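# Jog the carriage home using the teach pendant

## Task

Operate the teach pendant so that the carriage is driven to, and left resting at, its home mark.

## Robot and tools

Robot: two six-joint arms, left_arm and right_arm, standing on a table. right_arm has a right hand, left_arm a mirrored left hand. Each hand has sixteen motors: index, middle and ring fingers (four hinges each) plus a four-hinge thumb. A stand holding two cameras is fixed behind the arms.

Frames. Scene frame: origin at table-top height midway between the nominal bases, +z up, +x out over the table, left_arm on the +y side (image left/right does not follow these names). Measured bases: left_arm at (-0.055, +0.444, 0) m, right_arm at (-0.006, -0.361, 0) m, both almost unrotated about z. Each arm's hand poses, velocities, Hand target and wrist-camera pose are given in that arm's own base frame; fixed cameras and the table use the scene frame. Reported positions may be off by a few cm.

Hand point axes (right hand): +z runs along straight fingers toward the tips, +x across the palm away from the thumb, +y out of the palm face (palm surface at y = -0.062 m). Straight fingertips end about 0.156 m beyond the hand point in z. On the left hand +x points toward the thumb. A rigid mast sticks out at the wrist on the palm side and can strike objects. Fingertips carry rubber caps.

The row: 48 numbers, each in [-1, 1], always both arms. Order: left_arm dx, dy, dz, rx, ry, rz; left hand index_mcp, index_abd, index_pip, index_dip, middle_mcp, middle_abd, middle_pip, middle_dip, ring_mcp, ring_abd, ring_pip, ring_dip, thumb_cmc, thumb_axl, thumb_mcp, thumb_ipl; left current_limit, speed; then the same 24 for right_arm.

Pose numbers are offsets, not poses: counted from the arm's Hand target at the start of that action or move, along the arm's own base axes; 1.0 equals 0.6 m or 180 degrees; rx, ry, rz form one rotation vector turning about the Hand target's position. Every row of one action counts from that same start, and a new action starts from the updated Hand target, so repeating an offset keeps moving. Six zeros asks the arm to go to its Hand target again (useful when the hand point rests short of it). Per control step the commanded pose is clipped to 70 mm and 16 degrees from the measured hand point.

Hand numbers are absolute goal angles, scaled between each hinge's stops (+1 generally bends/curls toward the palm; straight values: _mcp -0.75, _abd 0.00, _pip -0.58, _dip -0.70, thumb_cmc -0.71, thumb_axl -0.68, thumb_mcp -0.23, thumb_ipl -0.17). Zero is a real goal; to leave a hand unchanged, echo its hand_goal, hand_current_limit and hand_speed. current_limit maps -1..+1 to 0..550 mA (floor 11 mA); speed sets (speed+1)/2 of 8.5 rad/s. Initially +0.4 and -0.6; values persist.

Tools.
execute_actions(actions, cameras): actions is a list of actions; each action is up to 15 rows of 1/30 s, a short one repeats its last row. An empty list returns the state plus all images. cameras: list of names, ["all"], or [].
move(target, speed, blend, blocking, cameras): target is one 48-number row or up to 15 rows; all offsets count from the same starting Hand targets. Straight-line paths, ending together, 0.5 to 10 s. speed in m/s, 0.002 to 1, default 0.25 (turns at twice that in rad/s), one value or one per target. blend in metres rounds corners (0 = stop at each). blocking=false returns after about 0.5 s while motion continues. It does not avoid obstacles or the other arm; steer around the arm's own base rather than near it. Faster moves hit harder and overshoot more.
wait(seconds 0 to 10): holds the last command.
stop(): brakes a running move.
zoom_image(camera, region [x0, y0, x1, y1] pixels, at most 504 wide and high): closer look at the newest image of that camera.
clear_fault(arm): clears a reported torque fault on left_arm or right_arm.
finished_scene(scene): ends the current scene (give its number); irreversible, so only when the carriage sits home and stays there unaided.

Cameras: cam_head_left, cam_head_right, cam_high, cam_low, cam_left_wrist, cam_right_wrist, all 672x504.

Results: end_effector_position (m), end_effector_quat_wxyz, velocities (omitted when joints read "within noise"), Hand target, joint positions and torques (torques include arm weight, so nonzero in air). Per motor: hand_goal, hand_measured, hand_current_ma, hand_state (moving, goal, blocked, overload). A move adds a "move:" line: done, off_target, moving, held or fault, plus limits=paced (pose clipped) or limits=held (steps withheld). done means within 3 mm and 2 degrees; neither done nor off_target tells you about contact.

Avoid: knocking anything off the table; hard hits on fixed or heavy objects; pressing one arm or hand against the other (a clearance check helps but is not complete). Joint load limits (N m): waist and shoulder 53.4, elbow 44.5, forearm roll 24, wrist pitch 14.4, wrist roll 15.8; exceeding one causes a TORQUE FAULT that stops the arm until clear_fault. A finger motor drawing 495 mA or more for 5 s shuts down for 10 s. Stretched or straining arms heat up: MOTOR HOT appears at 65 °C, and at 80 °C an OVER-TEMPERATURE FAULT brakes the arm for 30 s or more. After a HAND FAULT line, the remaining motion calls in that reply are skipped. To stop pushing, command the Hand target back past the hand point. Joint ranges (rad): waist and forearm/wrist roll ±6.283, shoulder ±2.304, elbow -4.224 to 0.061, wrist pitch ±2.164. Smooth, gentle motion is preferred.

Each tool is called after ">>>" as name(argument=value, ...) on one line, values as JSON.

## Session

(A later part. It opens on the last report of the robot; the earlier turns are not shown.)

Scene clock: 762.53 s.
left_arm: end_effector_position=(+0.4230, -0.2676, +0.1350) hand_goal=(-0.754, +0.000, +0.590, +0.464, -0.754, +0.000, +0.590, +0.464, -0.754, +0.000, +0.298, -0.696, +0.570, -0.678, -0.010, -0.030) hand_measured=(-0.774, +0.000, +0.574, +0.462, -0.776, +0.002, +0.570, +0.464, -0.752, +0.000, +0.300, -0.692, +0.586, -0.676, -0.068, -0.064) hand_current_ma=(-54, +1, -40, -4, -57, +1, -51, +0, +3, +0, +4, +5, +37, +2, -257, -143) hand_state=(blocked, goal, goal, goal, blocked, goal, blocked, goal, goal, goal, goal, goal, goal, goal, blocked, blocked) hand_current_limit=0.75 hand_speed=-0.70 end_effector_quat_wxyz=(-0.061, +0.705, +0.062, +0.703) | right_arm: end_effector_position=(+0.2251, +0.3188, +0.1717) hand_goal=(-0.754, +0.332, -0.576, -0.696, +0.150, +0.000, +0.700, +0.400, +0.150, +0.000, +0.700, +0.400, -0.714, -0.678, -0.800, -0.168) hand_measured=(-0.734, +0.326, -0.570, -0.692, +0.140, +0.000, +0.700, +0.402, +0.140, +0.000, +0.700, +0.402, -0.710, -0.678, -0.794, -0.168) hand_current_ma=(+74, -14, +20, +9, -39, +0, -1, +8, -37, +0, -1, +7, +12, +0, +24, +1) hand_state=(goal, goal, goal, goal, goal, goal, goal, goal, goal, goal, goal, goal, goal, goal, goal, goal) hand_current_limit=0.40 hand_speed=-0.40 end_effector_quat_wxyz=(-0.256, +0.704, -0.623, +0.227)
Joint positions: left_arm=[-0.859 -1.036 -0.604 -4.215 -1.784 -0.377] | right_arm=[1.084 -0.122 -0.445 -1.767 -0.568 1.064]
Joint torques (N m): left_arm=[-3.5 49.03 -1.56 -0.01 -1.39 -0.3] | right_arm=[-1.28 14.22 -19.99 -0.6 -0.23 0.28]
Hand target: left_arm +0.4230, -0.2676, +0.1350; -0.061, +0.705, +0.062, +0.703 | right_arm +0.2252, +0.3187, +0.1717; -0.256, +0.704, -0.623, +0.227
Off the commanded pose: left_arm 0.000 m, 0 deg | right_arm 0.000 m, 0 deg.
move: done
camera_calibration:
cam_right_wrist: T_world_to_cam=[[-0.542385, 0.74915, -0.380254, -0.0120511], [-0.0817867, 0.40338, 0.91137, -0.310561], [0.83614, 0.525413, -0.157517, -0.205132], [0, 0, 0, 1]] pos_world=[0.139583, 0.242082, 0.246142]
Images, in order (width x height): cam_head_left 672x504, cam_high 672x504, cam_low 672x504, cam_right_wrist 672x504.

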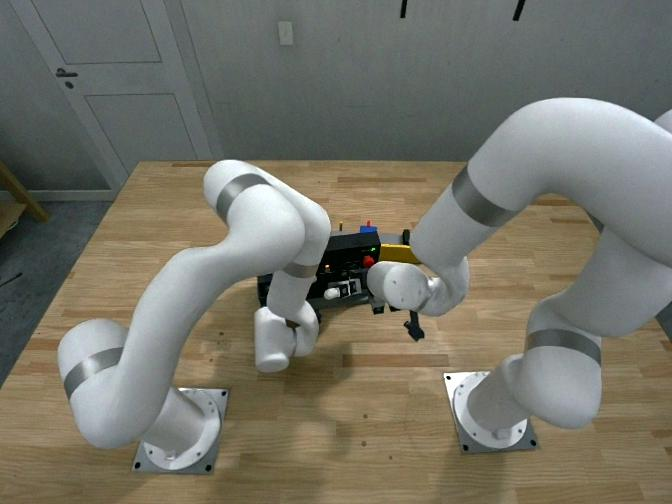

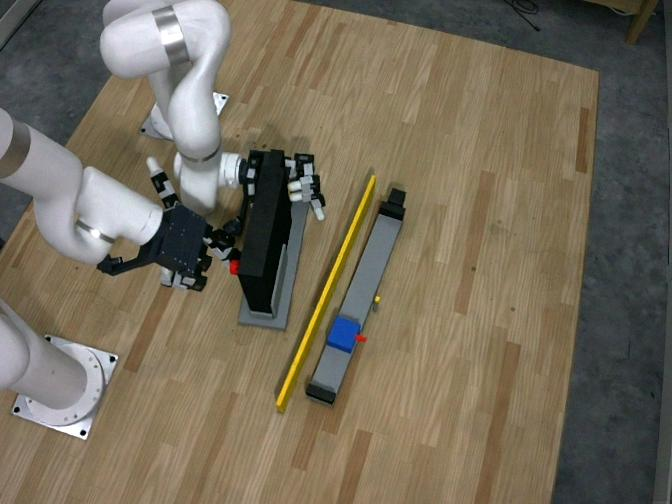

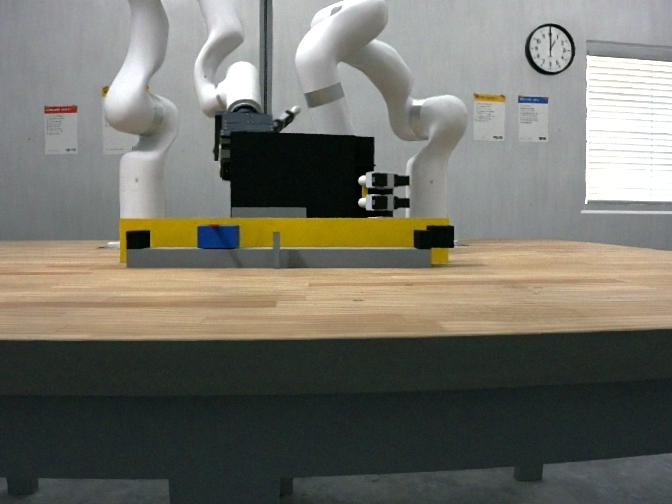

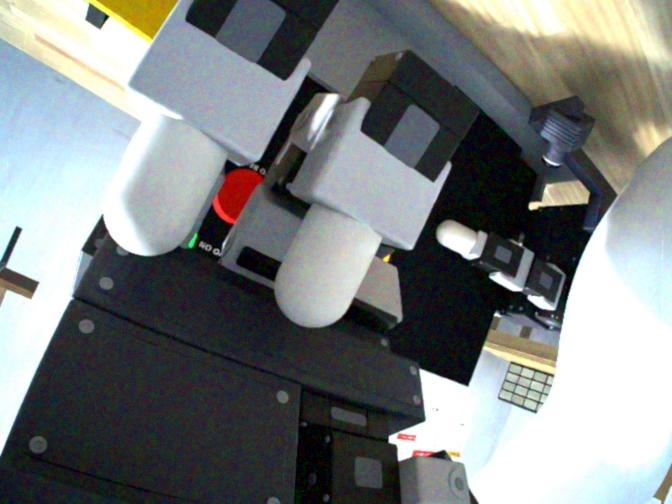

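>>> move(target=[0,0,0,0,0,0,-0.754,0,0.591,0.464,-0.754,0,0.591,0.464,-0.754,0,0.299,-0.696,0.571,-0.678,-0.01,-0.03,0.75,-0.7,0.0247,0.003,0,0,0,0,-0.754,0.333,-0.576,-0.696,0.15,0,0.7,0.4,0.15,0,0.7,0.4,-0.714,-0.678,-0.8,-0.168,0.4,-0.4], speed=0.06, cameras=["cam_head_left","cam_high"])

>>> zoom_image(camera="cam_head_left", region=[290, 210, 400, 300])

>>> zoom_image(camera="cam_high", region=[190, 200, 270, 310])

Scene clock: 770.43 s.
left_arm: end_effector_position=(+0.4230, -0.2676, +0.1350) hand_goal=(-0.754, +0.000, +0.590, +0.464, -0.754, +0.000, +0.590, +0.464, -0.754, +0.000, +0.298, -0.696, +0.570, -0.678, -0.010, -0.030) hand_measured=(-0.774, +0.000, +0.574, +0.462, -0.776, +0.002, +0.570, +0.464, -0.752, +0.000, +0.300, -0.692, +0.586, -0.676, -0.068, -0.064) hand_current_ma=(-54, +1, -40, -3, -57, +1, -51, +0, +3, +0, +4, +5, +37, +2, -257, -143) hand_state=(blocked, goal, goal, goal, blocked, goal, blocked, goal, goal, goal, goal, goal, goal, goal, blocked, blocked) hand_current_limit=0.75 hand_speed=-0.70 end_effector_quat_wxyz=(-0.061, +0.705, +0.062, +0.703) | right_arm: end_effector_position=(+0.2399, +0.3205, +0.1717) hand_goal=(-0.754, +0.332, -0.576, -0.696, +0.150, +0.000, +0.700, +0.400, +0.150, +0.000, +0.700, +0.400, -0.714, -0.678, -0.800, -0.168) hand_measured=(-0.716, +0.338, -0.558, -0.690, +0.140, +0.000, +0.700, +0.402, +0.140, +0.000, +0.700, +0.402, -0.710, -0.678, -0.794, -0.168) hand_current_ma=(+159, +17, +62, +18, -39, +0, -1, +8, -37, +0, -1, +7, +12, +0, +24, +1) hand_state=(blocked, goal, goal, goal, goal, goal, goal, goal, goal, goal, goal, goal, goal, goal, goal, goal) hand_current_limit=0.40 hand_speed=-0.40 end_effector_quat_wxyz=(-0.256, +0.704, -0.623, +0.227)
Joint positions: left_arm=[-0.859 -1.036 -0.604 -4.215 -1.784 -0.377] | right_arm=[1.047 -0.141 -0.468 -1.8 -0.556 1.062]
Joint torques (N m): left_arm=[-2.81 49.21 -2.03 0.32 -1.49 -0.34] | right_arm=[-0.4 12.56 -24.05 -0.52 -0.64 0.15]
Hand target: left_arm +0.4230, -0.2676, +0.1350; -0.061, +0.705, +0.062, +0.703 | right_arm +0.2400, +0.3205, +0.1717; -0.256, +0.704, -0.623, +0.227
Off the commanded pose: left_arm 0.000 m, 0 deg | right_arm 0.000 m, 0 deg.
move: done
Images, in order (width x height): cam_head_left 672x504, cam_high 672x504.

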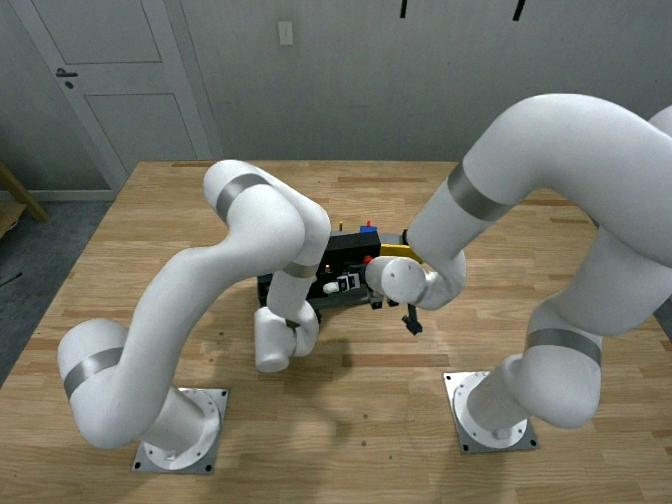

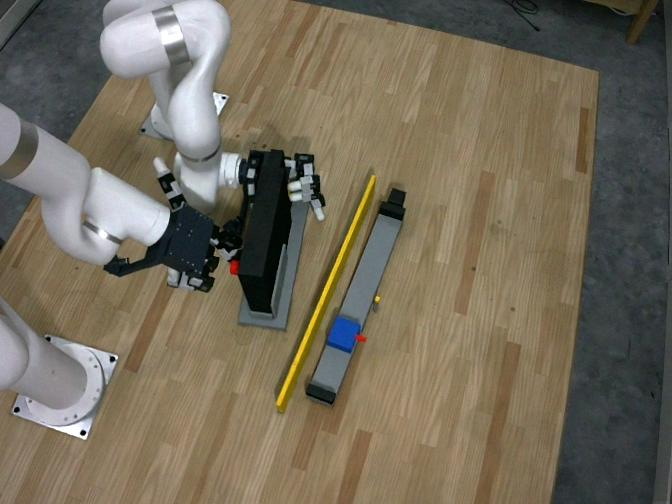

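Scaled by 4.582 from the camera's 672x504 image, which has a finer 960x720 frame.

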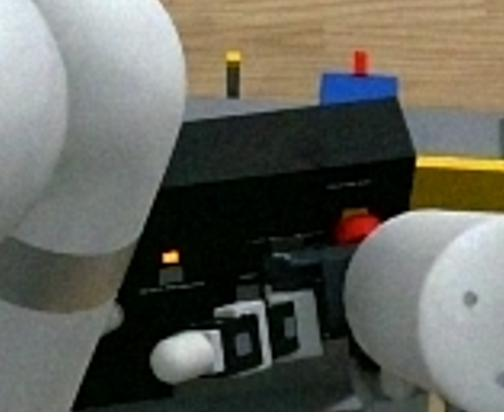

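Scaled by 4.582 from the camera's 672x504 image, which has a finer 960x720 frame.

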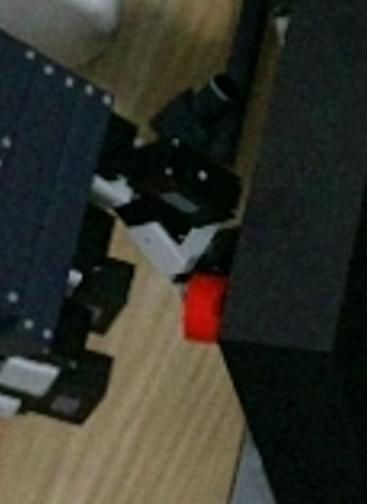

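>>> move(target=[-0.0017,-0.0003,0,0,0,0,-0.754,0,0.591,0.464,-0.754,0,0.591,0.464,-0.754,0,0.299,-0.696,0.571,-0.678,-0.01,-0.03,0.75,-0.7,0,0,0,0,0,0,-0.754,0.333,-0.576,-0.696,0.15,0,0.7,0.4,0.15,0,0.7,0.4,-0.714,-0.678,-0.8,-0.168,0.4,-0.4], speed=0.02, cameras=["cam_head_left"])

>>> zoom_image(camera="cam_head_left", region=[290, 210, 400, 300])

>>> move(target=[-0.0017,-0.0003,0,0,0,0,-0.754,0,0.591,0.464,-0.754,0,0.591,0.464,-0.754,0,0.299,-0.696,0.571,-0.678,-0.01,-0.03,0.75,-0.7,0,0,0,0,0,0,-0.754,0.333,-0.576,-0.696,0.15,0,0.7,0.4,0.15,0,0.7,0.4,-0.714,-0.678,-0.8,-0.168,0.4,-0.4], speed=0.02, cameras=["cam_head_left"])

>>> zoom_image(camera="cam_head_left", region=[290, 210, 400, 300])

Scene clock: 785.17 s.
left_arm: end_effector_position=(+0.4220, -0.2678, +0.1350) hand_goal=(-0.754, +0.000, +0.590, +0.464, -0.754, +0.000, +0.590, +0.464, -0.754, +0.000, +0.298, -0.696, +0.570, -0.678, -0.010, -0.030) hand_measured=(-0.774, +0.000, +0.574, +0.462, -0.776, +0.002, +0.570, +0.464, -0.752, +0.000, +0.300, -0.692, +0.586, -0.676, -0.064, -0.062) hand_current_ma=(-55, +1, -40, -3, -57, +1, -51, +0, +3, +0, +4, +5, +37, +2, -238, -132) hand_state=(blocked, goal, goal, goal, blocked, goal, blocked, goal, goal, goal, goal, goal, goal, goal, blocked, blocked) hand_current_limit=0.75 hand_speed=-0.70 end_effector_quat_wxyz=(-0.061, +0.705, +0.062, +0.703) | right_arm: end_effector_position=(+0.2400, +0.3205, +0.1717) hand_goal=(-0.754, +0.332, -0.576, -0.696, +0.150, +0.000, +0.700, +0.400, +0.150, +0.000, +0.700, +0.400, -0.714, -0.678, -0.800, -0.168) hand_measured=(-0.716, +0.338, -0.558, -0.690, +0.140, +0.000, +0.700, +0.402, +0.140, +0.000, +0.700, +0.402, -0.710, -0.678, -0.794, -0.168) hand_current_ma=(+160, +18, +62, +18, -39, +0, -1, +8, -37, +0, -1, +7, +12, +0, +24, +1) hand_state=(blocked, goal, goal, goal, goal, goal, goal, goal, goal, goal, goal, goal, goal, goal, goal, goal) hand_current_limit=0.40 hand_speed=-0.40 end_effector_quat_wxyz=(-0.256, +0.704, -0.623, +0.227)
Joint positions: left_arm=[-0.862 -1.037 -0.603 -4.218 -1.784 -0.379] | right_arm=[1.047 -0.141 -0.468 -1.8 -0.556 1.062]
Joint torques (N m): left_arm=[-7.35 47.32 0.59 -0.04 -1.39 -0.63] | right_arm=[-1.14 12.76 -23.2 -0.22 -0.94 0.46]
Hand target: left_arm +0.4220, -0.2678, +0.1350; -0.061, +0.705, +0.062, +0.703 | right_arm +0.2400, +0.3205, +0.1717; -0.256, +0.704, -0.623, +0.227
Off the commanded pose: left_arm 0.000 m, 0 deg | right_arm 0.000 m, 0 deg.
move: done
Images, in order (width x height): cam_head_left 672x504.

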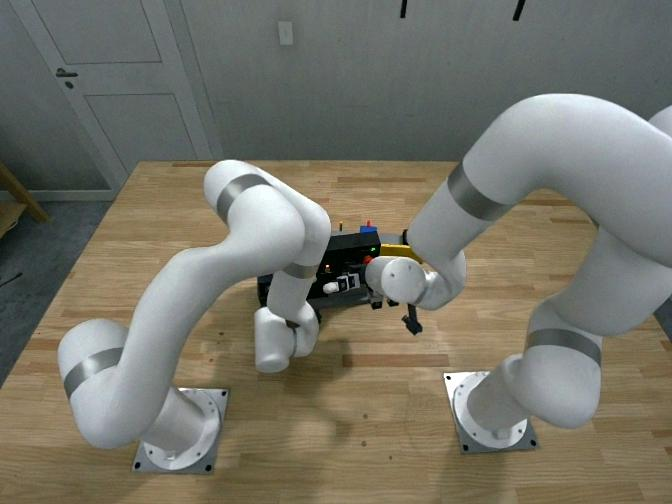

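Scaled by 4.582 from the camera's 672x504 image, which has a finer 960x720 frame.

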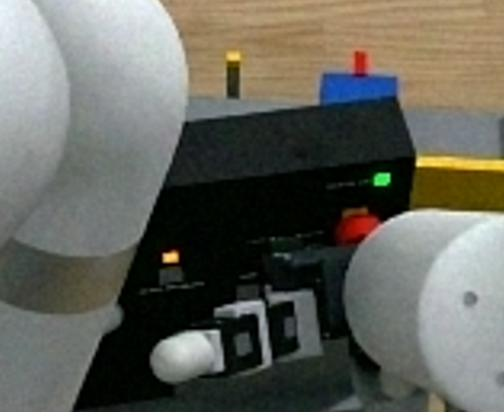

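Scene clock: 785.87 s.
left_arm: end_effector_position=(+0.4210, -0.2680, +0.1350) hand_goal=(-0.754, +0.000, +0.590, +0.464, -0.754, +0.000, +0.590, +0.464, -0.754, +0.000, +0.298, -0.696, +0.570, -0.678, -0.010, -0.030) hand_measured=(-0.780, +0.000, +0.568, +0.462, -0.780, +0.002, +0.564, +0.464, -0.752, +0.000, +0.300, -0.692, +0.586, -0.676, -0.060, -0.060) hand_current_ma=(-77, +1, -58, -3, -74, +1, -71, -1, +3, +0, +4, +5, +37, +2, -212, -118) hand_state=(blocked, goal, blocked, goal, blocked, goal, blocked, goal, goal, goal, goal, goal, goal, goal, blocked, blocked) hand_current_limit=0.75 hand_speed=-0.70 end_effector_quat_wxyz=(-0.061, +0.705, +0.062, +0.703) | right_arm: end_effector_position=(+0.2400, +0.3205, +0.1717) hand_goal=(-0.754, +0.332, -0.576, -0.696, +0.150, +0.000, +0.700, +0.400, +0.150, +0.000, +0.700, +0.400, -0.714, -0.678, -0.800, -0.168) hand_measured=(-0.716, +0.338, -0.558, -0.690, +0.140, +0.000, +0.700, +0.402, +0.140, +0.000, +0.700, +0.402, -0.710, -0.678, -0.794, -0.168) hand_current_ma=(+160, +19, +62, +18, -39, +0, -1, +8, -37, +0, -1, +7, +12, +0, +24, +1) hand_state=(blocked, goal, goal, goal, goal, goal, goal, goal, goal, goal, goal, goal, goal, goal, goal, goal) hand_current_limit=0.40 hand_speed=-0.40 end_effector_quat_wxyz=(-0.256, +0.704, -0.623, +0.227)
Joint positions: left_arm=[-0.865 -1.037 -0.602 -4.221 -1.783 -0.381] | right_arm=[1.047 -0.141 -0.468 -1.8 -0.556 1.062]
Joint torques (N m): left_arm=[-6.9 45.16 0.68 0.34 -1.51 -0.57] | right_arm=[-2.28 13.59 -23.15 -0.29 -0.96 0.37]
Hand target: left_arm +0.4210, -0.2680, +0.1350; -0.061, +0.705, +0.062, +0.703 | right_arm +0.2400, +0.3205, +0.1717; -0.256, +0.704, -0.623, +0.227
Off the commanded pose: left_arm 0.000 m, 0 deg | right_arm 0.000 m, 0 deg.
move: done
Images, in order (width x height): cam_head_left 672x504.

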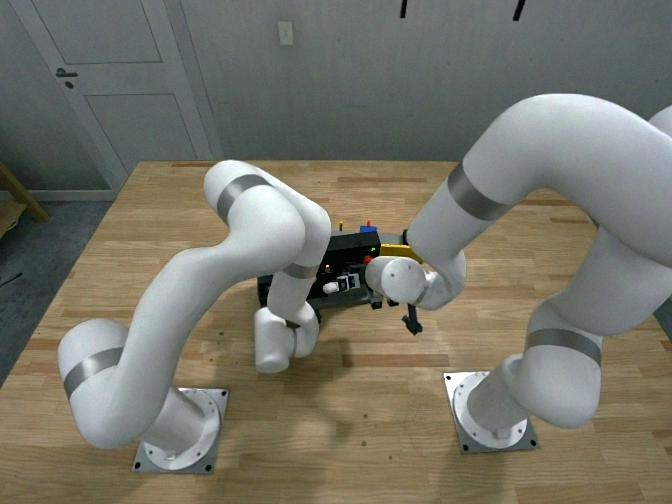

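Scaled by 4.582 from the camera's 672x504 image, which has a finer 960x720 frame.

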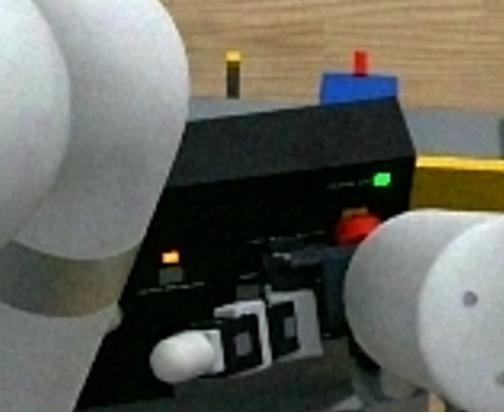

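>>> move(target=[0,0,0,0,0,0,-0.754,0,0.591,0.464,-0.754,0,0.591,0.464,-0.754,0,0.299,-0.696,0.571,-0.678,-0.01,-0.03,0.75,-0.7,0.0066,0.0008,0,0,0,0,-0.754,0.333,-0.576,-0.696,0.15,0,0.7,0.4,0.15,0,0.7,0.4,-0.714,-0.678,-0.8,-0.168,0.4,-0.4], speed=0.03, cameras=["cam_head_left"])

>>> wait(seconds=2, cameras=["cam_head_left"])

>>> move(target=[0,0,0,0,0,0,-0.754,0,0.591,0.464,-0.754,0,0.591,0.464,-0.754,0,0.299,-0.696,0.571,-0.678,-0.01,-0.03,0.75,-0.7,-0.0066,-0.0008,0,0,0,0,-0.754,0.333,-0.576,-0.696,0.15,0,0.7,0.4,0.15,0,0.7,0.4,-0.714,-0.678,-0.8,-0.168,0.4,-0.4], speed=0.06, cameras=["cam_head_left","cam_high"])

>>> zoom_image(camera="cam_head_left", region=[290, 210, 400, 300])

Scene clock: 792.73 s.
left_arm: end_effector_position=(+0.4210, -0.2680, +0.1350) hand_goal=(-0.754, +0.000, +0.590, +0.464, -0.754, +0.000, +0.590, +0.464, -0.754, +0.000, +0.298, -0.696, +0.570, -0.678, -0.010, -0.030) hand_measured=(-0.780, +0.000, +0.568, +0.462, -0.780, +0.002, +0.564, +0.464, -0.752, +0.000, +0.300, -0.692, +0.586, -0.676, -0.060, -0.060) hand_current_ma=(-77, +1, -59, -3, -75, +1, -72, -1, +3, +0, +4, +5, +37, +2, -211, -118) hand_state=(blocked, goal, blocked, goal, blocked, goal, blocked, goal, goal, goal, goal, goal, goal, goal, blocked, blocked) hand_current_limit=0.75 hand_speed=-0.70 end_effector_quat_wxyz=(-0.061, +0.705, +0.062, +0.703) | right_arm: end_effector_position=(+0.2439, +0.3210, +0.1717) hand_goal=(-0.754, +0.332, -0.576, -0.696, +0.150, +0.000, +0.700, +0.400, +0.150, +0.000, +0.700, +0.400, -0.714, -0.678, -0.800, -0.168) hand_measured=(-0.700, +0.344, -0.550, -0.686, +0.140, +0.000, +0.700, +0.402, +0.140, +0.000, +0.700, +0.402, -0.710, -0.678, -0.794, -0.168) hand_current_ma=(+235, +36, +100, +33, -39, +0, -1, +8, -37, +0, -1, +7, +12, +0, +24, +1) hand_state=(blocked, goal, blocked, goal, goal, goal, goal, goal, goal, goal, goal, goal, goal, goal, goal, goal) hand_current_limit=0.40 hand_speed=-0.40 end_effector_quat_wxyz=(-0.256, +0.704, -0.623, +0.227)
Joint positions: left_arm=[-0.865 -1.037 -0.602 -4.221 -1.783 -0.381] | right_arm=[1.038 -0.146 -0.474 -1.809 -0.553 1.062]
Joint torques (N m): left_arm=[-8.39 46.33 0.82 -0.4 -1.52 -0.48] | right_arm=[-3.02 12.43 -24.21 -0.33 -0.72 -0.49]
Hand target: left_arm +0.4210, -0.2680, +0.1350; -0.061, +0.705, +0.062, +0.703 | right_arm +0.2439, +0.3210, +0.1717; -0.256, +0.704, -0.623, +0.227
Off the commanded pose: left_arm 0.000 m, 0 deg | right_arm 0.000 m, 0 deg.
move: done
Images, in order (width x height): cam_head_left 672x504.

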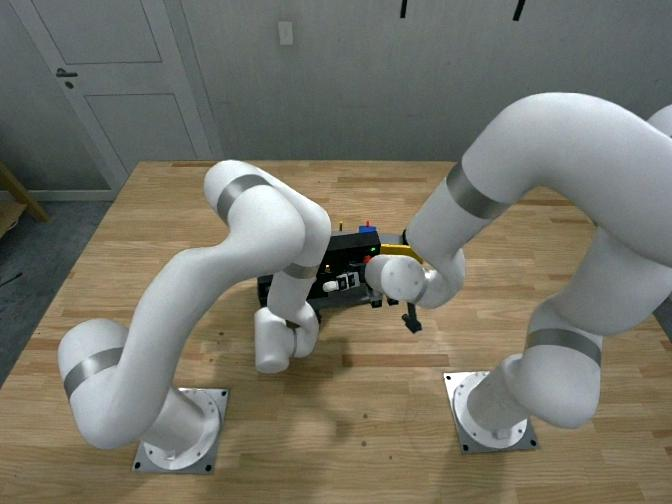

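Scene clock: 794.73 s.
left_arm: end_effector_position=(+0.4210, -0.2680, +0.1350) hand_goal=(-0.754, +0.000, +0.590, +0.464, -0.754, +0.000, +0.590, +0.464, -0.754, +0.000, +0.298, -0.696, +0.570, -0.678, -0.010, -0.030) hand_measured=(-0.780, +0.000, +0.568, +0.462, -0.780, +0.002, +0.564, +0.464, -0.752, +0.000, +0.300, -0.692, +0.586, -0.676, -0.060, -0.060) hand_current_ma=(-77, +1, -59, -3, -75, +1, -72, -1, +3, +0, +4, +5, +37, +2, -211, -118) hand_state=(blocked, goal, blocked, goal, blocked, goal, blocked, goal, goal, goal, goal, goal, goal, goal, blocked, blocked) hand_current_limit=0.75 hand_speed=-0.70 end_effector_quat_wxyz=(-0.061, +0.705, +0.062, +0.703) | right_arm: end_effector_position=(+0.2439, +0.3210, +0.1717) hand_goal=(-0.754, +0.332, -0.576, -0.696, +0.150, +0.000, +0.700, +0.400, +0.150, +0.000, +0.700, +0.400, -0.714, -0.678, -0.800, -0.168) hand_measured=(-0.700, +0.344, -0.550, -0.686, +0.140, +0.000, +0.700, +0.402, +0.140, +0.000, +0.700, +0.402, -0.710, -0.678, -0.794, -0.168) hand_current_ma=(+236, +37, +100, +33, -39, +0, -1, +8, -37, +0, -1, +7, +12, +0, +24, +1) hand_state=(blocked, goal, blocked, goal, goal, goal, goal, goal, goal, goal, goal, goal, goal, goal, goal, goal) hand_current_limit=0.40 hand_speed=-0.40 end_effector_quat_wxyz=(-0.256, +0.704, -0.623, +0.227)
Joint positions: left_arm=[-0.865 -1.037 -0.602 -4.221 -1.783 -0.381] | right_arm=[1.038 -0.146 -0.474 -1.809 -0.553 1.062]
Joint torques (N m): left_arm=[-8.93 46.03 0.62 0.13 -1.54 -0.44] | right_arm=[-1.85 12.93 -22.65 -0.37 -0.9 -0.28]
Hand target: left_arm +0.4210, -0.2680, +0.1350; -0.061, +0.705, +0.062, +0.703 | right_arm +0.2439, +0.3210, +0.1717; -0.256, +0.704, -0.623, +0.227
Off the commanded pose: left_arm 0.000 m, 0 deg | right_arm 0.000 m, 0 deg.
wait: 2.00 s; at rest by 0.17 s
Images, in order (width x height): cam_head_left 672x504.

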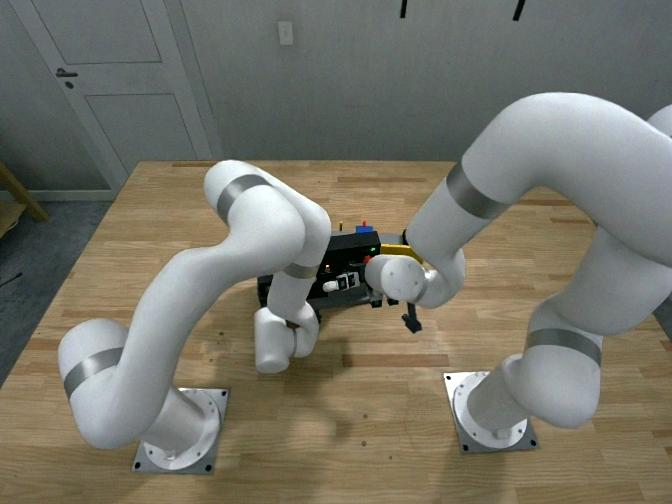

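Scene clock: 795.43 s.
left_arm: end_effector_position=(+0.4210, -0.2680, +0.1350) hand_goal=(-0.754, +0.000, +0.590, +0.464, -0.754, +0.000, +0.590, +0.464, -0.754, +0.000, +0.298, -0.696, +0.570, -0.678, -0.010, -0.030) hand_measured=(-0.780, +0.000, +0.568, +0.462, -0.780, +0.002, +0.564, +0.464, -0.752, +0.000, +0.300, -0.692, +0.586, -0.676, -0.060, -0.060) hand_current_ma=(-77, +1, -59, -3, -75, +1, -72, -1, +3, +0, +4, +5, +37, +2, -211, -118) hand_state=(blocked, goal, blocked, goal, blocked, goal, blocked, goal, goal, goal, goal, goal, goal, goal, blocked, blocked) hand_current_limit=0.75 hand_speed=-0.70 end_effector_quat_wxyz=(-0.061, +0.705, +0.062, +0.703) | right_arm: end_effector_position=(+0.2400, +0.3205, +0.1717) hand_goal=(-0.754, +0.332, -0.576, -0.696, +0.150, +0.000, +0.700, +0.400, +0.150, +0.000, +0.700, +0.400, -0.714, -0.678, -0.800, -0.168) hand_measured=(-0.710, +0.336, -0.556, -0.686, +0.140, +0.000, +0.700, +0.402, +0.140, +0.000, +0.700, +0.402, -0.710, -0.678, -0.794, -0.168) hand_current_ma=(+182, +13, +75, +33, -39, +0, -1, +8, -37, +0, -1, +7, +12, +0, +24, +1) hand_state=(blocked, goal, blocked, goal, goal, goal, goal, goal, goal, goal, goal, goal, goal, goal, goal, goal) hand_current_limit=0.40 hand_speed=-0.40 end_effector_quat_wxyz=(-0.256, +0.704, -0.623, +0.227)
Joint positions: left_arm=[-0.865 -1.037 -0.602 -4.221 -1.783 -0.381] | right_arm=[1.047 -0.141 -0.468 -1.801 -0.556 1.062]
Joint torques (N m): left_arm=[-7.41 46.57 0.65 -0.35 -1.55 -0.58] | right_arm=[-0.29 16.25 -20.27 0.12 -1.03 0.39]
Hand target: left_arm +0.4210, -0.2680, +0.1350; -0.061, +0.705, +0.062, +0.703 | right_arm +0.2400, +0.3205, +0.1717; -0.256, +0.704, -0.623, +0.227
Off the commanded pose: left_arm 0.000 m, 0 deg | right_arm 0.000 m, 0 deg.
move: done
Images, in order (width x height): cam_head_left 672x504, cam_high 672x504.

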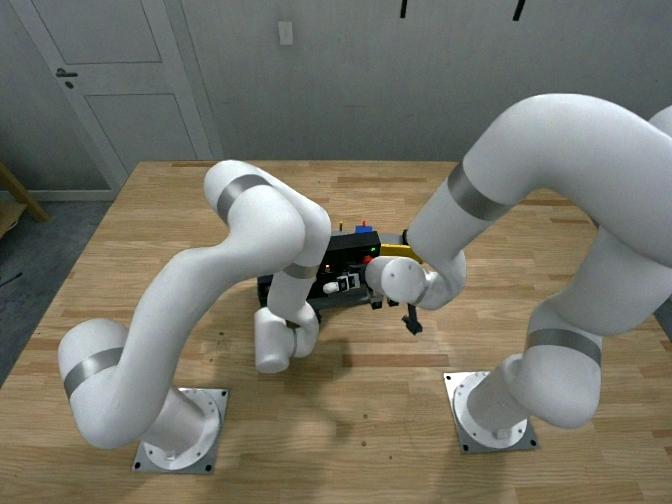

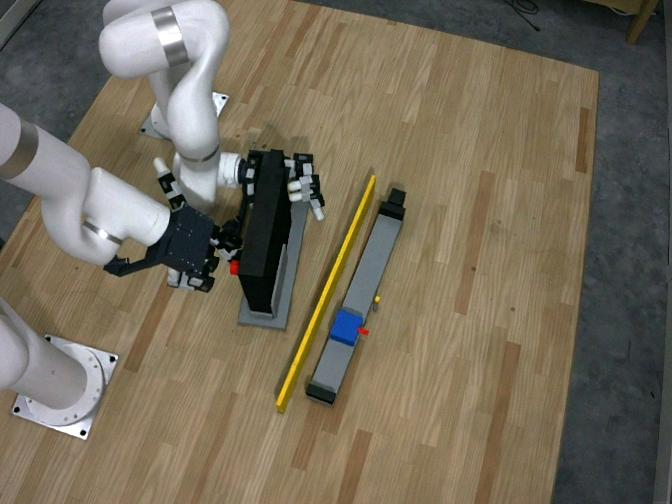

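Scaled by 4.582 from the camera's 672x504 image, which has a finer 960x720 frame.

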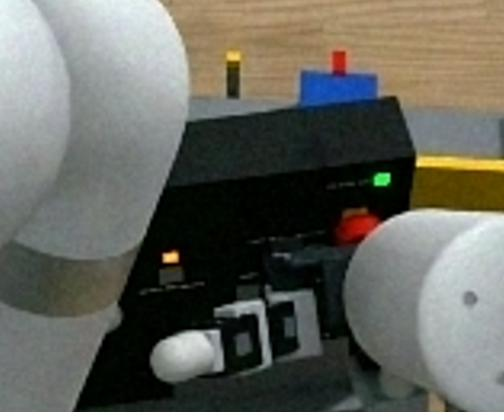

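>>> move(target=[0,0,0,0,0,0,-0.754,0,0.591,0.464,-0.754,0,0.591,0.464,-0.754,0,0.299,-0.696,0.571,-0.678,-0.01,-0.03,0.75,-0.7,0.0066,0.0008,0,0,0,0,-0.754,0.333,-0.576,-0.696,0.15,0,0.7,0.4,0.15,0,0.7,0.4,-0.714,-0.678,-0.8,-0.168,0.4,-0.4], speed=0.03)

>>> wait(seconds=7, cameras=["cam_head_left"])

>>> move(target=[0,0,0,0,0,0,-0.754,0,0.591,0.464,-0.754,0,0.591,0.464,-0.754,0,0.299,-0.696,0.571,-0.678,-0.01,-0.03,0.75,-0.7,-0.0066,-0.0008,0,0,0,0,-0.754,0.333,-0.576,-0.696,0.15,0,0.7,0.4,0.15,0,0.7,0.4,-0.714,-0.678,-0.8,-0.168,0.4,-0.4], speed=0.06, cameras=["cam_head_left","cam_high","cam_low"])

>>> zoom_image(camera="cam_head_left", region=[290, 210, 400, 300])

>>> zoom_image(camera="cam_high", region=[330, 270, 410, 350])

>>> zoom_image(camera="cam_low", region=[210, 210, 300, 280])

Scene clock: 801.77 s.
left_arm: end_effector_position=(+0.4210, -0.2680, +0.1350) hand_goal=(-0.754, +0.000, +0.590, +0.464, -0.754, +0.000, +0.590, +0.464, -0.754, +0.000, +0.298, -0.696, +0.570, -0.678, -0.010, -0.030) hand_measured=(-0.780, +0.000, +0.568, +0.462, -0.780, +0.002, +0.564, +0.464, -0.752, +0.000, +0.300, -0.692, +0.586, -0.676, -0.060, -0.060) hand_current_ma=(-77, +1, -59, -3, -75, +1, -72, -1, +3, +0, +4, +5, +37, +2, -211, -118) hand_state=(blocked, goal, blocked, goal, blocked, goal, blocked, goal, goal, goal, goal, goal, goal, goal, blocked, blocked) hand_current_limit=0.75 hand_speed=-0.70 end_effector_quat_wxyz=(-0.061, +0.705, +0.062, +0.703) | right_arm: end_effector_position=(+0.2439, +0.3210, +0.1717) hand_goal=(-0.754, +0.332, -0.576, -0.696, +0.150, +0.000, +0.700, +0.400, +0.150, +0.000, +0.700, +0.400, -0.714, -0.678, -0.800, -0.168) hand_measured=(-0.700, +0.342, -0.550, -0.686, +0.140, +0.000, +0.700, +0.402, +0.140, +0.000, +0.700, +0.402, -0.710, -0.678, -0.794, -0.168) hand_current_ma=(+236, +28, +100, +33, -39, +0, -1, +8, -37, +0, -1, +7, +12, +0, +24, +1) hand_state=(blocked, goal, blocked, goal, goal, goal, goal, goal, goal, goal, goal, goal, goal, goal, goal, goal) hand_current_limit=0.40 hand_speed=-0.40 end_effector_quat_wxyz=(-0.256, +0.704, -0.623, +0.227)
Joint positions: left_arm=[-0.865 -1.037 -0.602 -4.221 -1.783 -0.381] | right_arm=[1.038 -0.146 -0.474 -1.809 -0.553 1.062]
Joint torques (N m): left_arm=[-8.41 45.18 0.98 -0.24 -1.61 -0.53] | right_arm=[-4.08 10.21 -23.31 -0.35 -0.6 -0.48]
Hand target: left_arm +0.4210, -0.2680, +0.1350; -0.061, +0.705, +0.062, +0.703 | right_arm +0.2439, +0.3210, +0.1717; -0.256, +0.704, -0.623, +0.227
Off the commanded pose: left_arm 0.000 m, 0 deg | right_arm 0.000 m, 0 deg.
move: done

Scene clock: 808.77 s.
left_arm: end_effector_position=(+0.4210, -0.2680, +0.1350) hand_goal=(-0.754, +0.000, +0.590, +0.464, -0.754, +0.000, +0.590, +0.464, -0.754, +0.000, +0.298, -0.696, +0.570, -0.678, -0.010, -0.030) hand_measured=(-0.780, +0.000, +0.568, +0.462, -0.780, +0.002, +0.564, +0.464, -0.752, +0.000, +0.300, -0.692, +0.586, -0.676, -0.060, -0.060) hand_current_ma=(-77, +1, -59, -3, -75, +1, -72, -1, +3, +0, +4, +5, +37, +2, -211, -118) hand_state=(blocked, goal, blocked, goal, blocked, goal, blocked, goal, goal, goal, goal, goal, goal, goal, blocked, blocked) hand_current_limit=0.75 hand_speed=-0.70 end_effector_quat_wxyz=(-0.061, +0.705, +0.062, +0.703) | right_arm: end_effector_position=(+0.2439, +0.3210, +0.1717) hand_goal=(-0.754, +0.332, -0.576, -0.696, +0.150, +0.000, +0.700, +0.400, +0.150, +0.000, +0.700, +0.400, -0.714, -0.678, -0.800, -0.168) hand_measured=(-0.700, +0.342, -0.550, -0.686, +0.140, +0.000, +0.700, +0.402, +0.140, +0.000, +0.700, +0.402, -0.710, -0.678, -0.794, -0.168) hand_current_ma=(+237, +29, +100, +33, -39, +0, -1, +8, -37, +0, -1, +7, +12, +0, +24, +1) hand_state=(blocked, goal, blocked, goal, goal, goal, goal, goal, goal, goal, goal, goal, goal, goal, goal, goal) hand_current_limit=0.40 hand_speed=-0.40 end_effector_quat_wxyz=(-0.256, +0.704, -0.623, +0.227)
Joint positions: left_arm=[-0.865 -1.037 -0.602 -4.221 -1.783 -0.381] | right_arm=[1.038 -0.146 -0.474 -1.809 -0.553 1.062]
Joint torques (N m): left_arm=[-8.11 45.93 0.46 -0.05 -1.56 -0.58] | right_arm=[-2.19 12.31 -22.44 -0.18 -1.11 0.02]
Hand target: left_arm +0.4210, -0.2680, +0.1350; -0.061, +0.705, +0.062, +0.703 | right_arm +0.2439, +0.3210, +0.1717; -0.256, +0.704, -0.623, +0.227
Off the commanded pose: left_arm 0.000 m, 0 deg | right_arm 0.000 m, 0 deg.
wait: 7.00 s; at rest by 0.17 s
Images, in order (width x height): cam_head_left 672x504.

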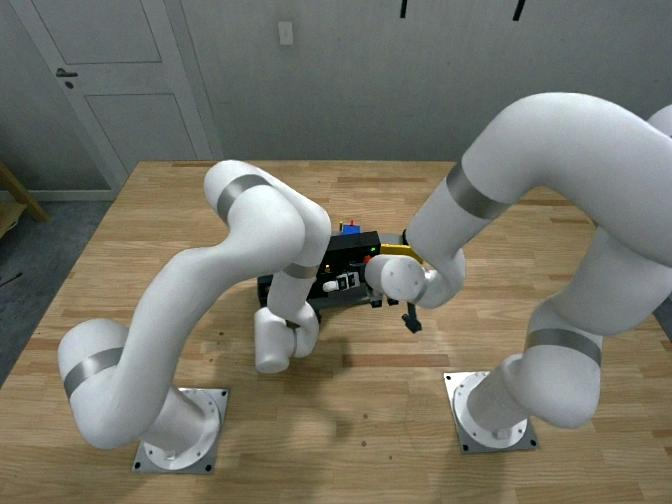

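Scene clock: 809.47 s.
left_arm: end_effector_position=(+0.4210, -0.2680, +0.1350) hand_goal=(-0.754, +0.000, +0.590, +0.464, -0.754, +0.000, +0.590, +0.464, -0.754, +0.000, +0.298, -0.696, +0.570, -0.678, -0.010, -0.030) hand_measured=(-0.780, +0.000, +0.568, +0.462, -0.780, +0.002, +0.564, +0.464, -0.752, +0.000, +0.300, -0.692, +0.586, -0.676, -0.060, -0.060) hand_current_ma=(-77, +1, -59, -3, -75, +1, -72, -1, +3, +0, +4, +5, +37, +2, -211, -118) hand_state=(blocked, goal, blocked, goal, blocked, goal, blocked, goal, goal, goal, goal, goal, goal, goal, blocked, blocked) hand_current_limit=0.75 hand_speed=-0.70 end_effector_quat_wxyz=(-0.061, +0.705, +0.062, +0.703) | right_arm: end_effector_position=(+0.2400, +0.3205, +0.1717) hand_goal=(-0.754, +0.332, -0.576, -0.696, +0.150, +0.000, +0.700, +0.400, +0.150, +0.000, +0.700, +0.400, -0.714, -0.678, -0.800, -0.168) hand_measured=(-0.710, +0.336, -0.556, -0.686, +0.140, +0.000, +0.700, +0.402, +0.140, +0.000, +0.700, +0.402, -0.710, -0.678, -0.794, -0.168) hand_current_ma=(+182, +10, +75, +33, -39, +0, -1, +8, -37, +0, -1, +7, +12, +0, +24, +1) hand_state=(blocked, goal, blocked, goal, goal, goal, goal, goal, goal, goal, goal, goal, goal, goal, goal, goal) hand_current_limit=0.40 hand_speed=-0.40 end_effector_quat_wxyz=(-0.256, +0.704, -0.623, +0.227)
Joint positions: left_arm=[-0.865 -1.037 -0.602 -4.221 -1.783 -0.381] | right_arm=[1.047 -0.141 -0.468 -1.801 -0.556 1.062]
Joint torques (N m): left_arm=[-9.05 47.05 0.82 -0.45 -1.57 -0.52] | right_arm=[2.34 14.36 -20.47 0.58 -1.05 0.37]
Hand target: left_arm +0.4210, -0.2680, +0.1350; -0.061, +0.705, +0.062, +0.703 | right_arm +0.2400, +0.3205, +0.1717; -0.256, +0.704, -0.623, +0.227
Off the commanded pose: left_arm 0.000 m, 0 deg | right_arm 0.000 m, 0 deg.
move: done
Images, in order (width x height): cam_head_left 672x504, cam_high 672x504, cam_low 672x504.

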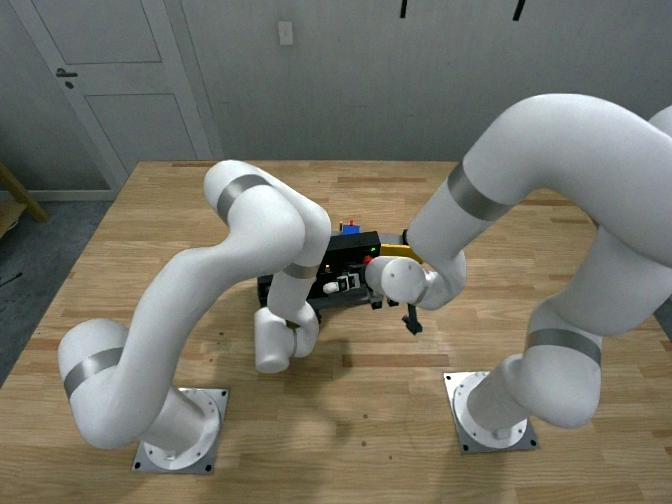

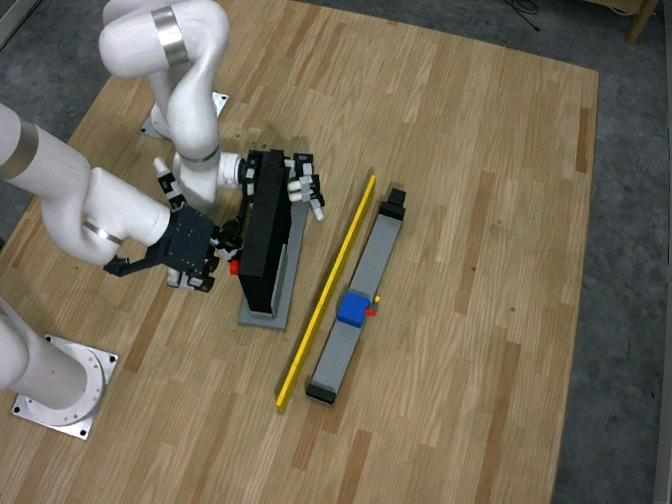

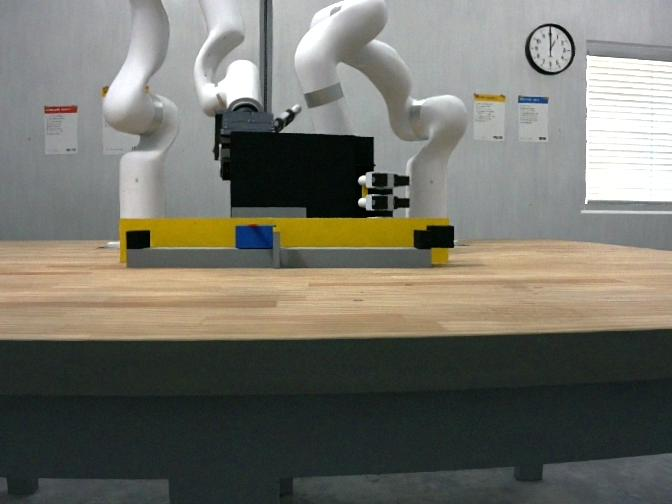

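Scaled by 4.582 from the camera's 672x504 image, which has a finer 960x720 frame.

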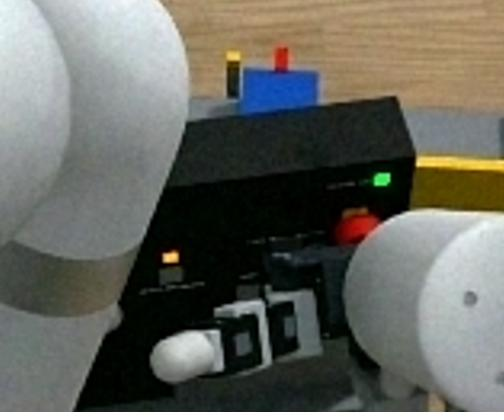

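Scaled by 6.300 from the camera's 672x504 image, which has a finer 960x720 frame.

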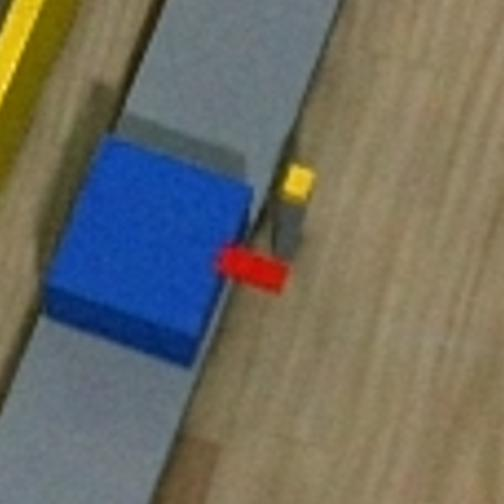

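Scaled by 5.600 from the camera's 672x504 image, which has a finer 960x720 frame.

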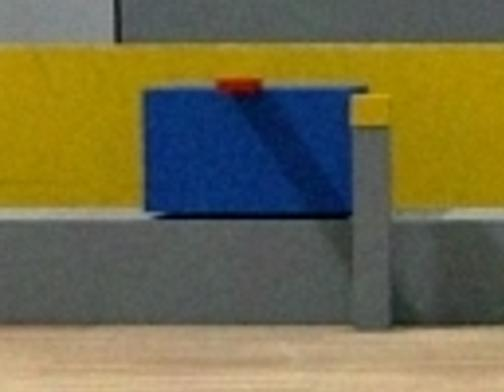

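>>> move(target=[0,0,0,0,0,0,-0.754,0,0.591,0.464,-0.754,0,0.591,0.464,-0.754,0,0.299,-0.696,0.571,-0.678,-0.01,-0.03,0.75,-0.7,0.0066,0.0008,0,0,0,0,-0.754,0.333,-0.576,-0.696,0.15,0,0.7,0.4,0.15,0,0.7,0.4,-0.714,-0.678,-0.8,-0.168,0.4,-0.4], speed=0.03)

>>> wait(seconds=5)

>>> move(target=[0,0,0,0,0,0,-0.754,0,0.591,0.464,-0.754,0,0.591,0.464,-0.754,0,0.299,-0.696,0.571,-0.678,-0.01,-0.03,0.75,-0.7,-0.0066,-0.0008,0,0,0,0,-0.754,0.333,-0.576,-0.696,0.15,0,0.7,0.4,0.15,0,0.7,0.4,-0.714,-0.678,-0.8,-0.168,0.4,-0.4], speed=0.06, cameras=["cam_head_left","cam_high","cam_low"])

>>> zoom_image(camera="cam_head_left", region=[290, 210, 400, 300])

>>> zoom_image(camera="cam_high", region=[330, 270, 410, 350])

>>> zoom_image(camera="cam_low", region=[210, 210, 300, 280])

Scene clock: 822.30 s.
left_arm: end_effector_position=(+0.4210, -0.2680, +0.1350) hand_goal=(-0.754, +0.000, +0.590, +0.464, -0.754, +0.000, +0.590, +0.464, -0.754, +0.000, +0.298, -0.696, +0.570, -0.678, -0.010, -0.030) hand_measured=(-0.780, +0.000, +0.568, +0.462, -0.780, +0.002, +0.564, +0.464, -0.752, +0.000, +0.300, -0.692, +0.586, -0.676, -0.060, -0.060) hand_current_ma=(-77, +1, -59, -3, -75, +1, -72, -1, +3, +0, +4, +5, +37, +2, -211, -118) hand_state=(blocked, goal, blocked, goal, blocked, goal, blocked, goal, goal, goal, goal, goal, goal, goal, blocked, blocked) hand_current_limit=0.75 hand_speed=-0.70 end_effector_quat_wxyz=(-0.061, +0.705, +0.062, +0.703) | right_arm: end_effector_position=(+0.2439, +0.3210, +0.1717) hand_goal=(-0.754, +0.332, -0.576, -0.696, +0.150, +0.000, +0.700, +0.400, +0.150, +0.000, +0.700, +0.400, -0.714, -0.678, -0.800, -0.168) hand_measured=(-0.700, +0.342, -0.550, -0.686, +0.140, +0.000, +0.700, +0.402, +0.140, +0.000, +0.700, +0.402, -0.710, -0.678, -0.794, -0.168) hand_current_ma=(+237, +27, +101, +34, -39, +0, -1, +8, -37, +0, -1, +7, +12, +0, +24, +1) hand_state=(blocked, goal, blocked, goal, goal, goal, goal, goal, goal, goal, goal, goal, goal, goal, goal, goal) hand_current_limit=0.40 hand_speed=-0.40 end_effector_quat_wxyz=(-0.256, +0.704, -0.623, +0.227)
Joint positions: left_arm=[-0.865 -1.037 -0.602 -4.221 -1.783 -0.381] | right_arm=[1.038 -0.146 -0.474 -1.809 -0.553 1.062]
Joint torques (N m): left_arm=[-7.68 45.78 -0.3 -0.09 -1.55 -0.59] | right_arm=[-1.76 11.7 -23.6 0.52 -0.69 -0.43]
Hand target: left_arm +0.4210, -0.2680, +0.1350; -0.061, +0.705, +0.062, +0.703 | right_arm +0.2439, +0.3210, +0.1717; -0.256, +0.704, -0.623, +0.227
Off the commanded pose: left_arm 0.000 m, 0 deg | right_arm 0.000 m, 0 deg.
move: done

Scene clock: 827.30 s.
left_arm: end_effector_position=(+0.4210, -0.2680, +0.1350) hand_goal=(-0.754, +0.000, +0.590, +0.464, -0.754, +0.000, +0.590, +0.464, -0.754, +0.000, +0.298, -0.696, +0.570, -0.678, -0.010, -0.030) hand_measured=(-0.780, +0.000, +0.568, +0.462, -0.780, +0.002, +0.564, +0.464, -0.752, +0.000, +0.300, -0.692, +0.586, -0.676, -0.060, -0.060) hand_current_ma=(-77, +1, -59, -3, -75, +1, -72, -1, +3, +0, +4, +5, +37, +2, -211, -118) hand_state=(blocked, goal, blocked, goal, blocked, goal, blocked, goal, goal, goal, goal, goal, goal, goal, blocked, blocked) hand_current_limit=0.75 hand_speed=-0.70 end_effector_quat_wxyz=(-0.061, +0.705, +0.062, +0.703) | right_arm: end_effector_position=(+0.2439, +0.3210, +0.1717) hand_goal=(-0.754, +0.332, -0.576, -0.696, +0.150, +0.000, +0.700, +0.400, +0.150, +0.000, +0.700, +0.400, -0.714, -0.678, -0.800, -0.168) hand_measured=(-0.700, +0.342, -0.550, -0.686, +0.140, +0.000, +0.700, +0.402, +0.140, +0.000, +0.700, +0.402, -0.710, -0.678, -0.794, -0.168) hand_current_ma=(+237, +27, +100, +34, -39, +0, -1, +8, -37, +0, -1, +7, +12, +0, +24, +1) hand_state=(blocked, goal, blocked, goal, goal, goal, goal, goal, goal, goal, goal, goal, goal, goal, goal, goal) hand_current_limit=0.40 hand_speed=-0.40 end_effector_quat_wxyz=(-0.256, +0.704, -0.623, +0.227)
Joint positions: left_arm=[-0.865 -1.037 -0.602 -4.221 -1.783 -0.381] | right_arm=[1.038 -0.146 -0.474 -1.809 -0.553 1.062]
Joint torques (N m): left_arm=[-7.52 47.17 -0.2 -0.25 -1.54 -0.49] | right_arm=[-2.33 13.42 -22.31 -0.26 -1.08 -0.02]
Hand target: left_arm +0.4210, -0.2680, +0.1350; -0.061, +0.705, +0.062, +0.703 | right_arm +0.2439, +0.3210, +0.1717; -0.256, +0.704, -0.623, +0.227
Off the commanded pose: left_arm 0.000 m, 0 deg | right_arm 0.000 m, 0 deg.
wait: 5.00 s; at rest by 0.17 s

Scene clock: 828.00 s.
left_arm: end_effector_position=(+0.4210, -0.2680, +0.1350) hand_goal=(-0.754, +0.000, +0.590, +0.464, -0.754, +0.000, +0.590, +0.464, -0.754, +0.000, +0.298, -0.696, +0.570, -0.678, -0.010, -0.030) hand_measured=(-0.780, +0.000, +0.568, +0.462, -0.780, +0.002, +0.564, +0.464, -0.752, +0.000, +0.300, -0.692, +0.586, -0.676, -0.060, -0.060) hand_current_ma=(-77, +1, -59, -3, -75, +1, -72, -1, +3, +0, +4, +5, +37, +2, -211, -118) hand_state=(blocked, goal, blocked, goal, blocked, goal, blocked, goal, goal, goal, goal, goal, goal, goal, blocked, blocked) hand_current_limit=0.75 hand_speed=-0.70 end_effector_quat_wxyz=(-0.061, +0.705, +0.062, +0.703) | right_arm: end_effector_position=(+0.2400, +0.3205, +0.1717) hand_goal=(-0.754, +0.332, -0.576, -0.696, +0.150, +0.000, +0.700, +0.400, +0.150, +0.000, +0.700, +0.400, -0.714, -0.678, -0.800, -0.168) hand_measured=(-0.710, +0.336, -0.556, -0.686, +0.140, +0.000, +0.700, +0.402, +0.140, +0.000, +0.700, +0.402, -0.710, -0.678, -0.794, -0.168) hand_current_ma=(+182, +9, +75, +34, -39, +0, -1, +8, -37, +0, -1, +7, +12, +0, +24, +1) hand_state=(blocked, goal, blocked, goal, goal, goal, goal, goal, goal, goal, goal, goal, goal, goal, goal, goal) hand_current_limit=0.40 hand_speed=-0.40 end_effector_quat_wxyz=(-0.256, +0.704, -0.623, +0.227)
Joint positions: left_arm=[-0.865 -1.037 -0.602 -4.221 -1.783 -0.381] | right_arm=[1.047 -0.141 -0.468 -1.801 -0.556 1.062]
Joint torques (N m): left_arm=[-6.73 45.92 -0.02 -0.33 -1.55 -0.47] | right_arm=[1.15 14.51 -21.11 0.86 -1.03 0.39]
Hand target: left_arm +0.4210, -0.2680, +0.1350; -0.061, +0.705, +0.062, +0.703 | right_arm +0.2400, +0.3205, +0.1717; -0.256, +0.704, -0.623, +0.227
Off the commanded pose: left_arm 0.000 m, 0 deg | right_arm 0.000 m, 0 deg.
move: done
Images, in order (width x height): cam_head_left 672x504, cam_high 672x504, cam_low 672x504.

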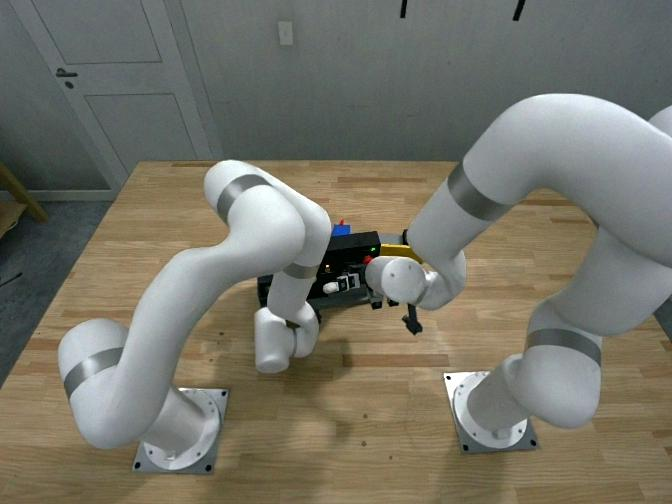

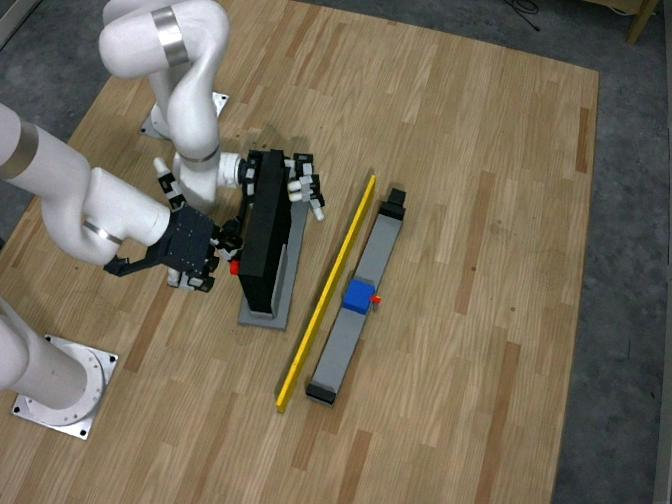

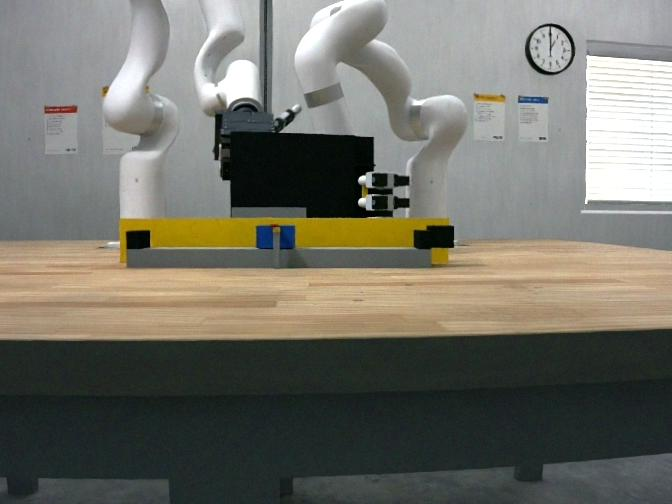

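Scaled by 4.582 from the camera's 672x504 image, which has a finer 960x720 frame.

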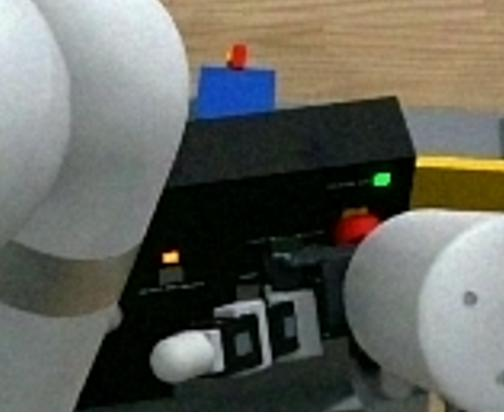

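Scaled by 6.300 from the camera's 672x504 image, which has a finer 960x720 frame.

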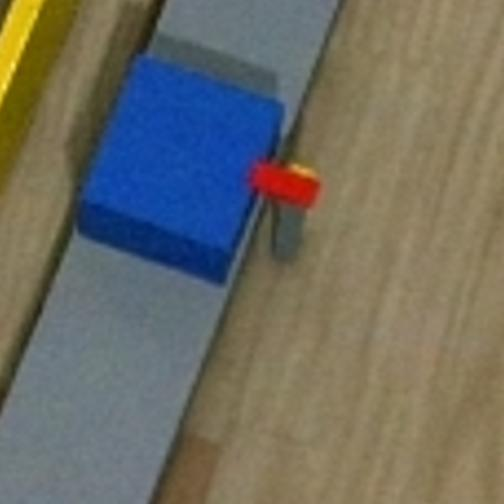

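Scaled by 5.600 from the camera's 672x504 image, which has a finer 960x720 frame.

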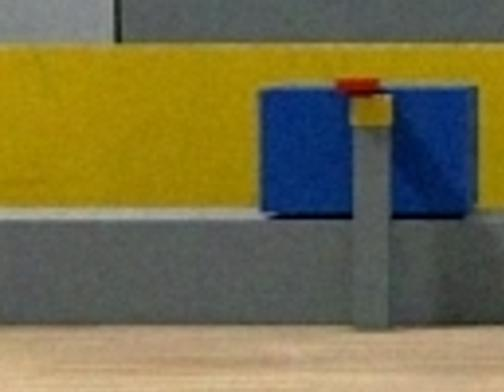

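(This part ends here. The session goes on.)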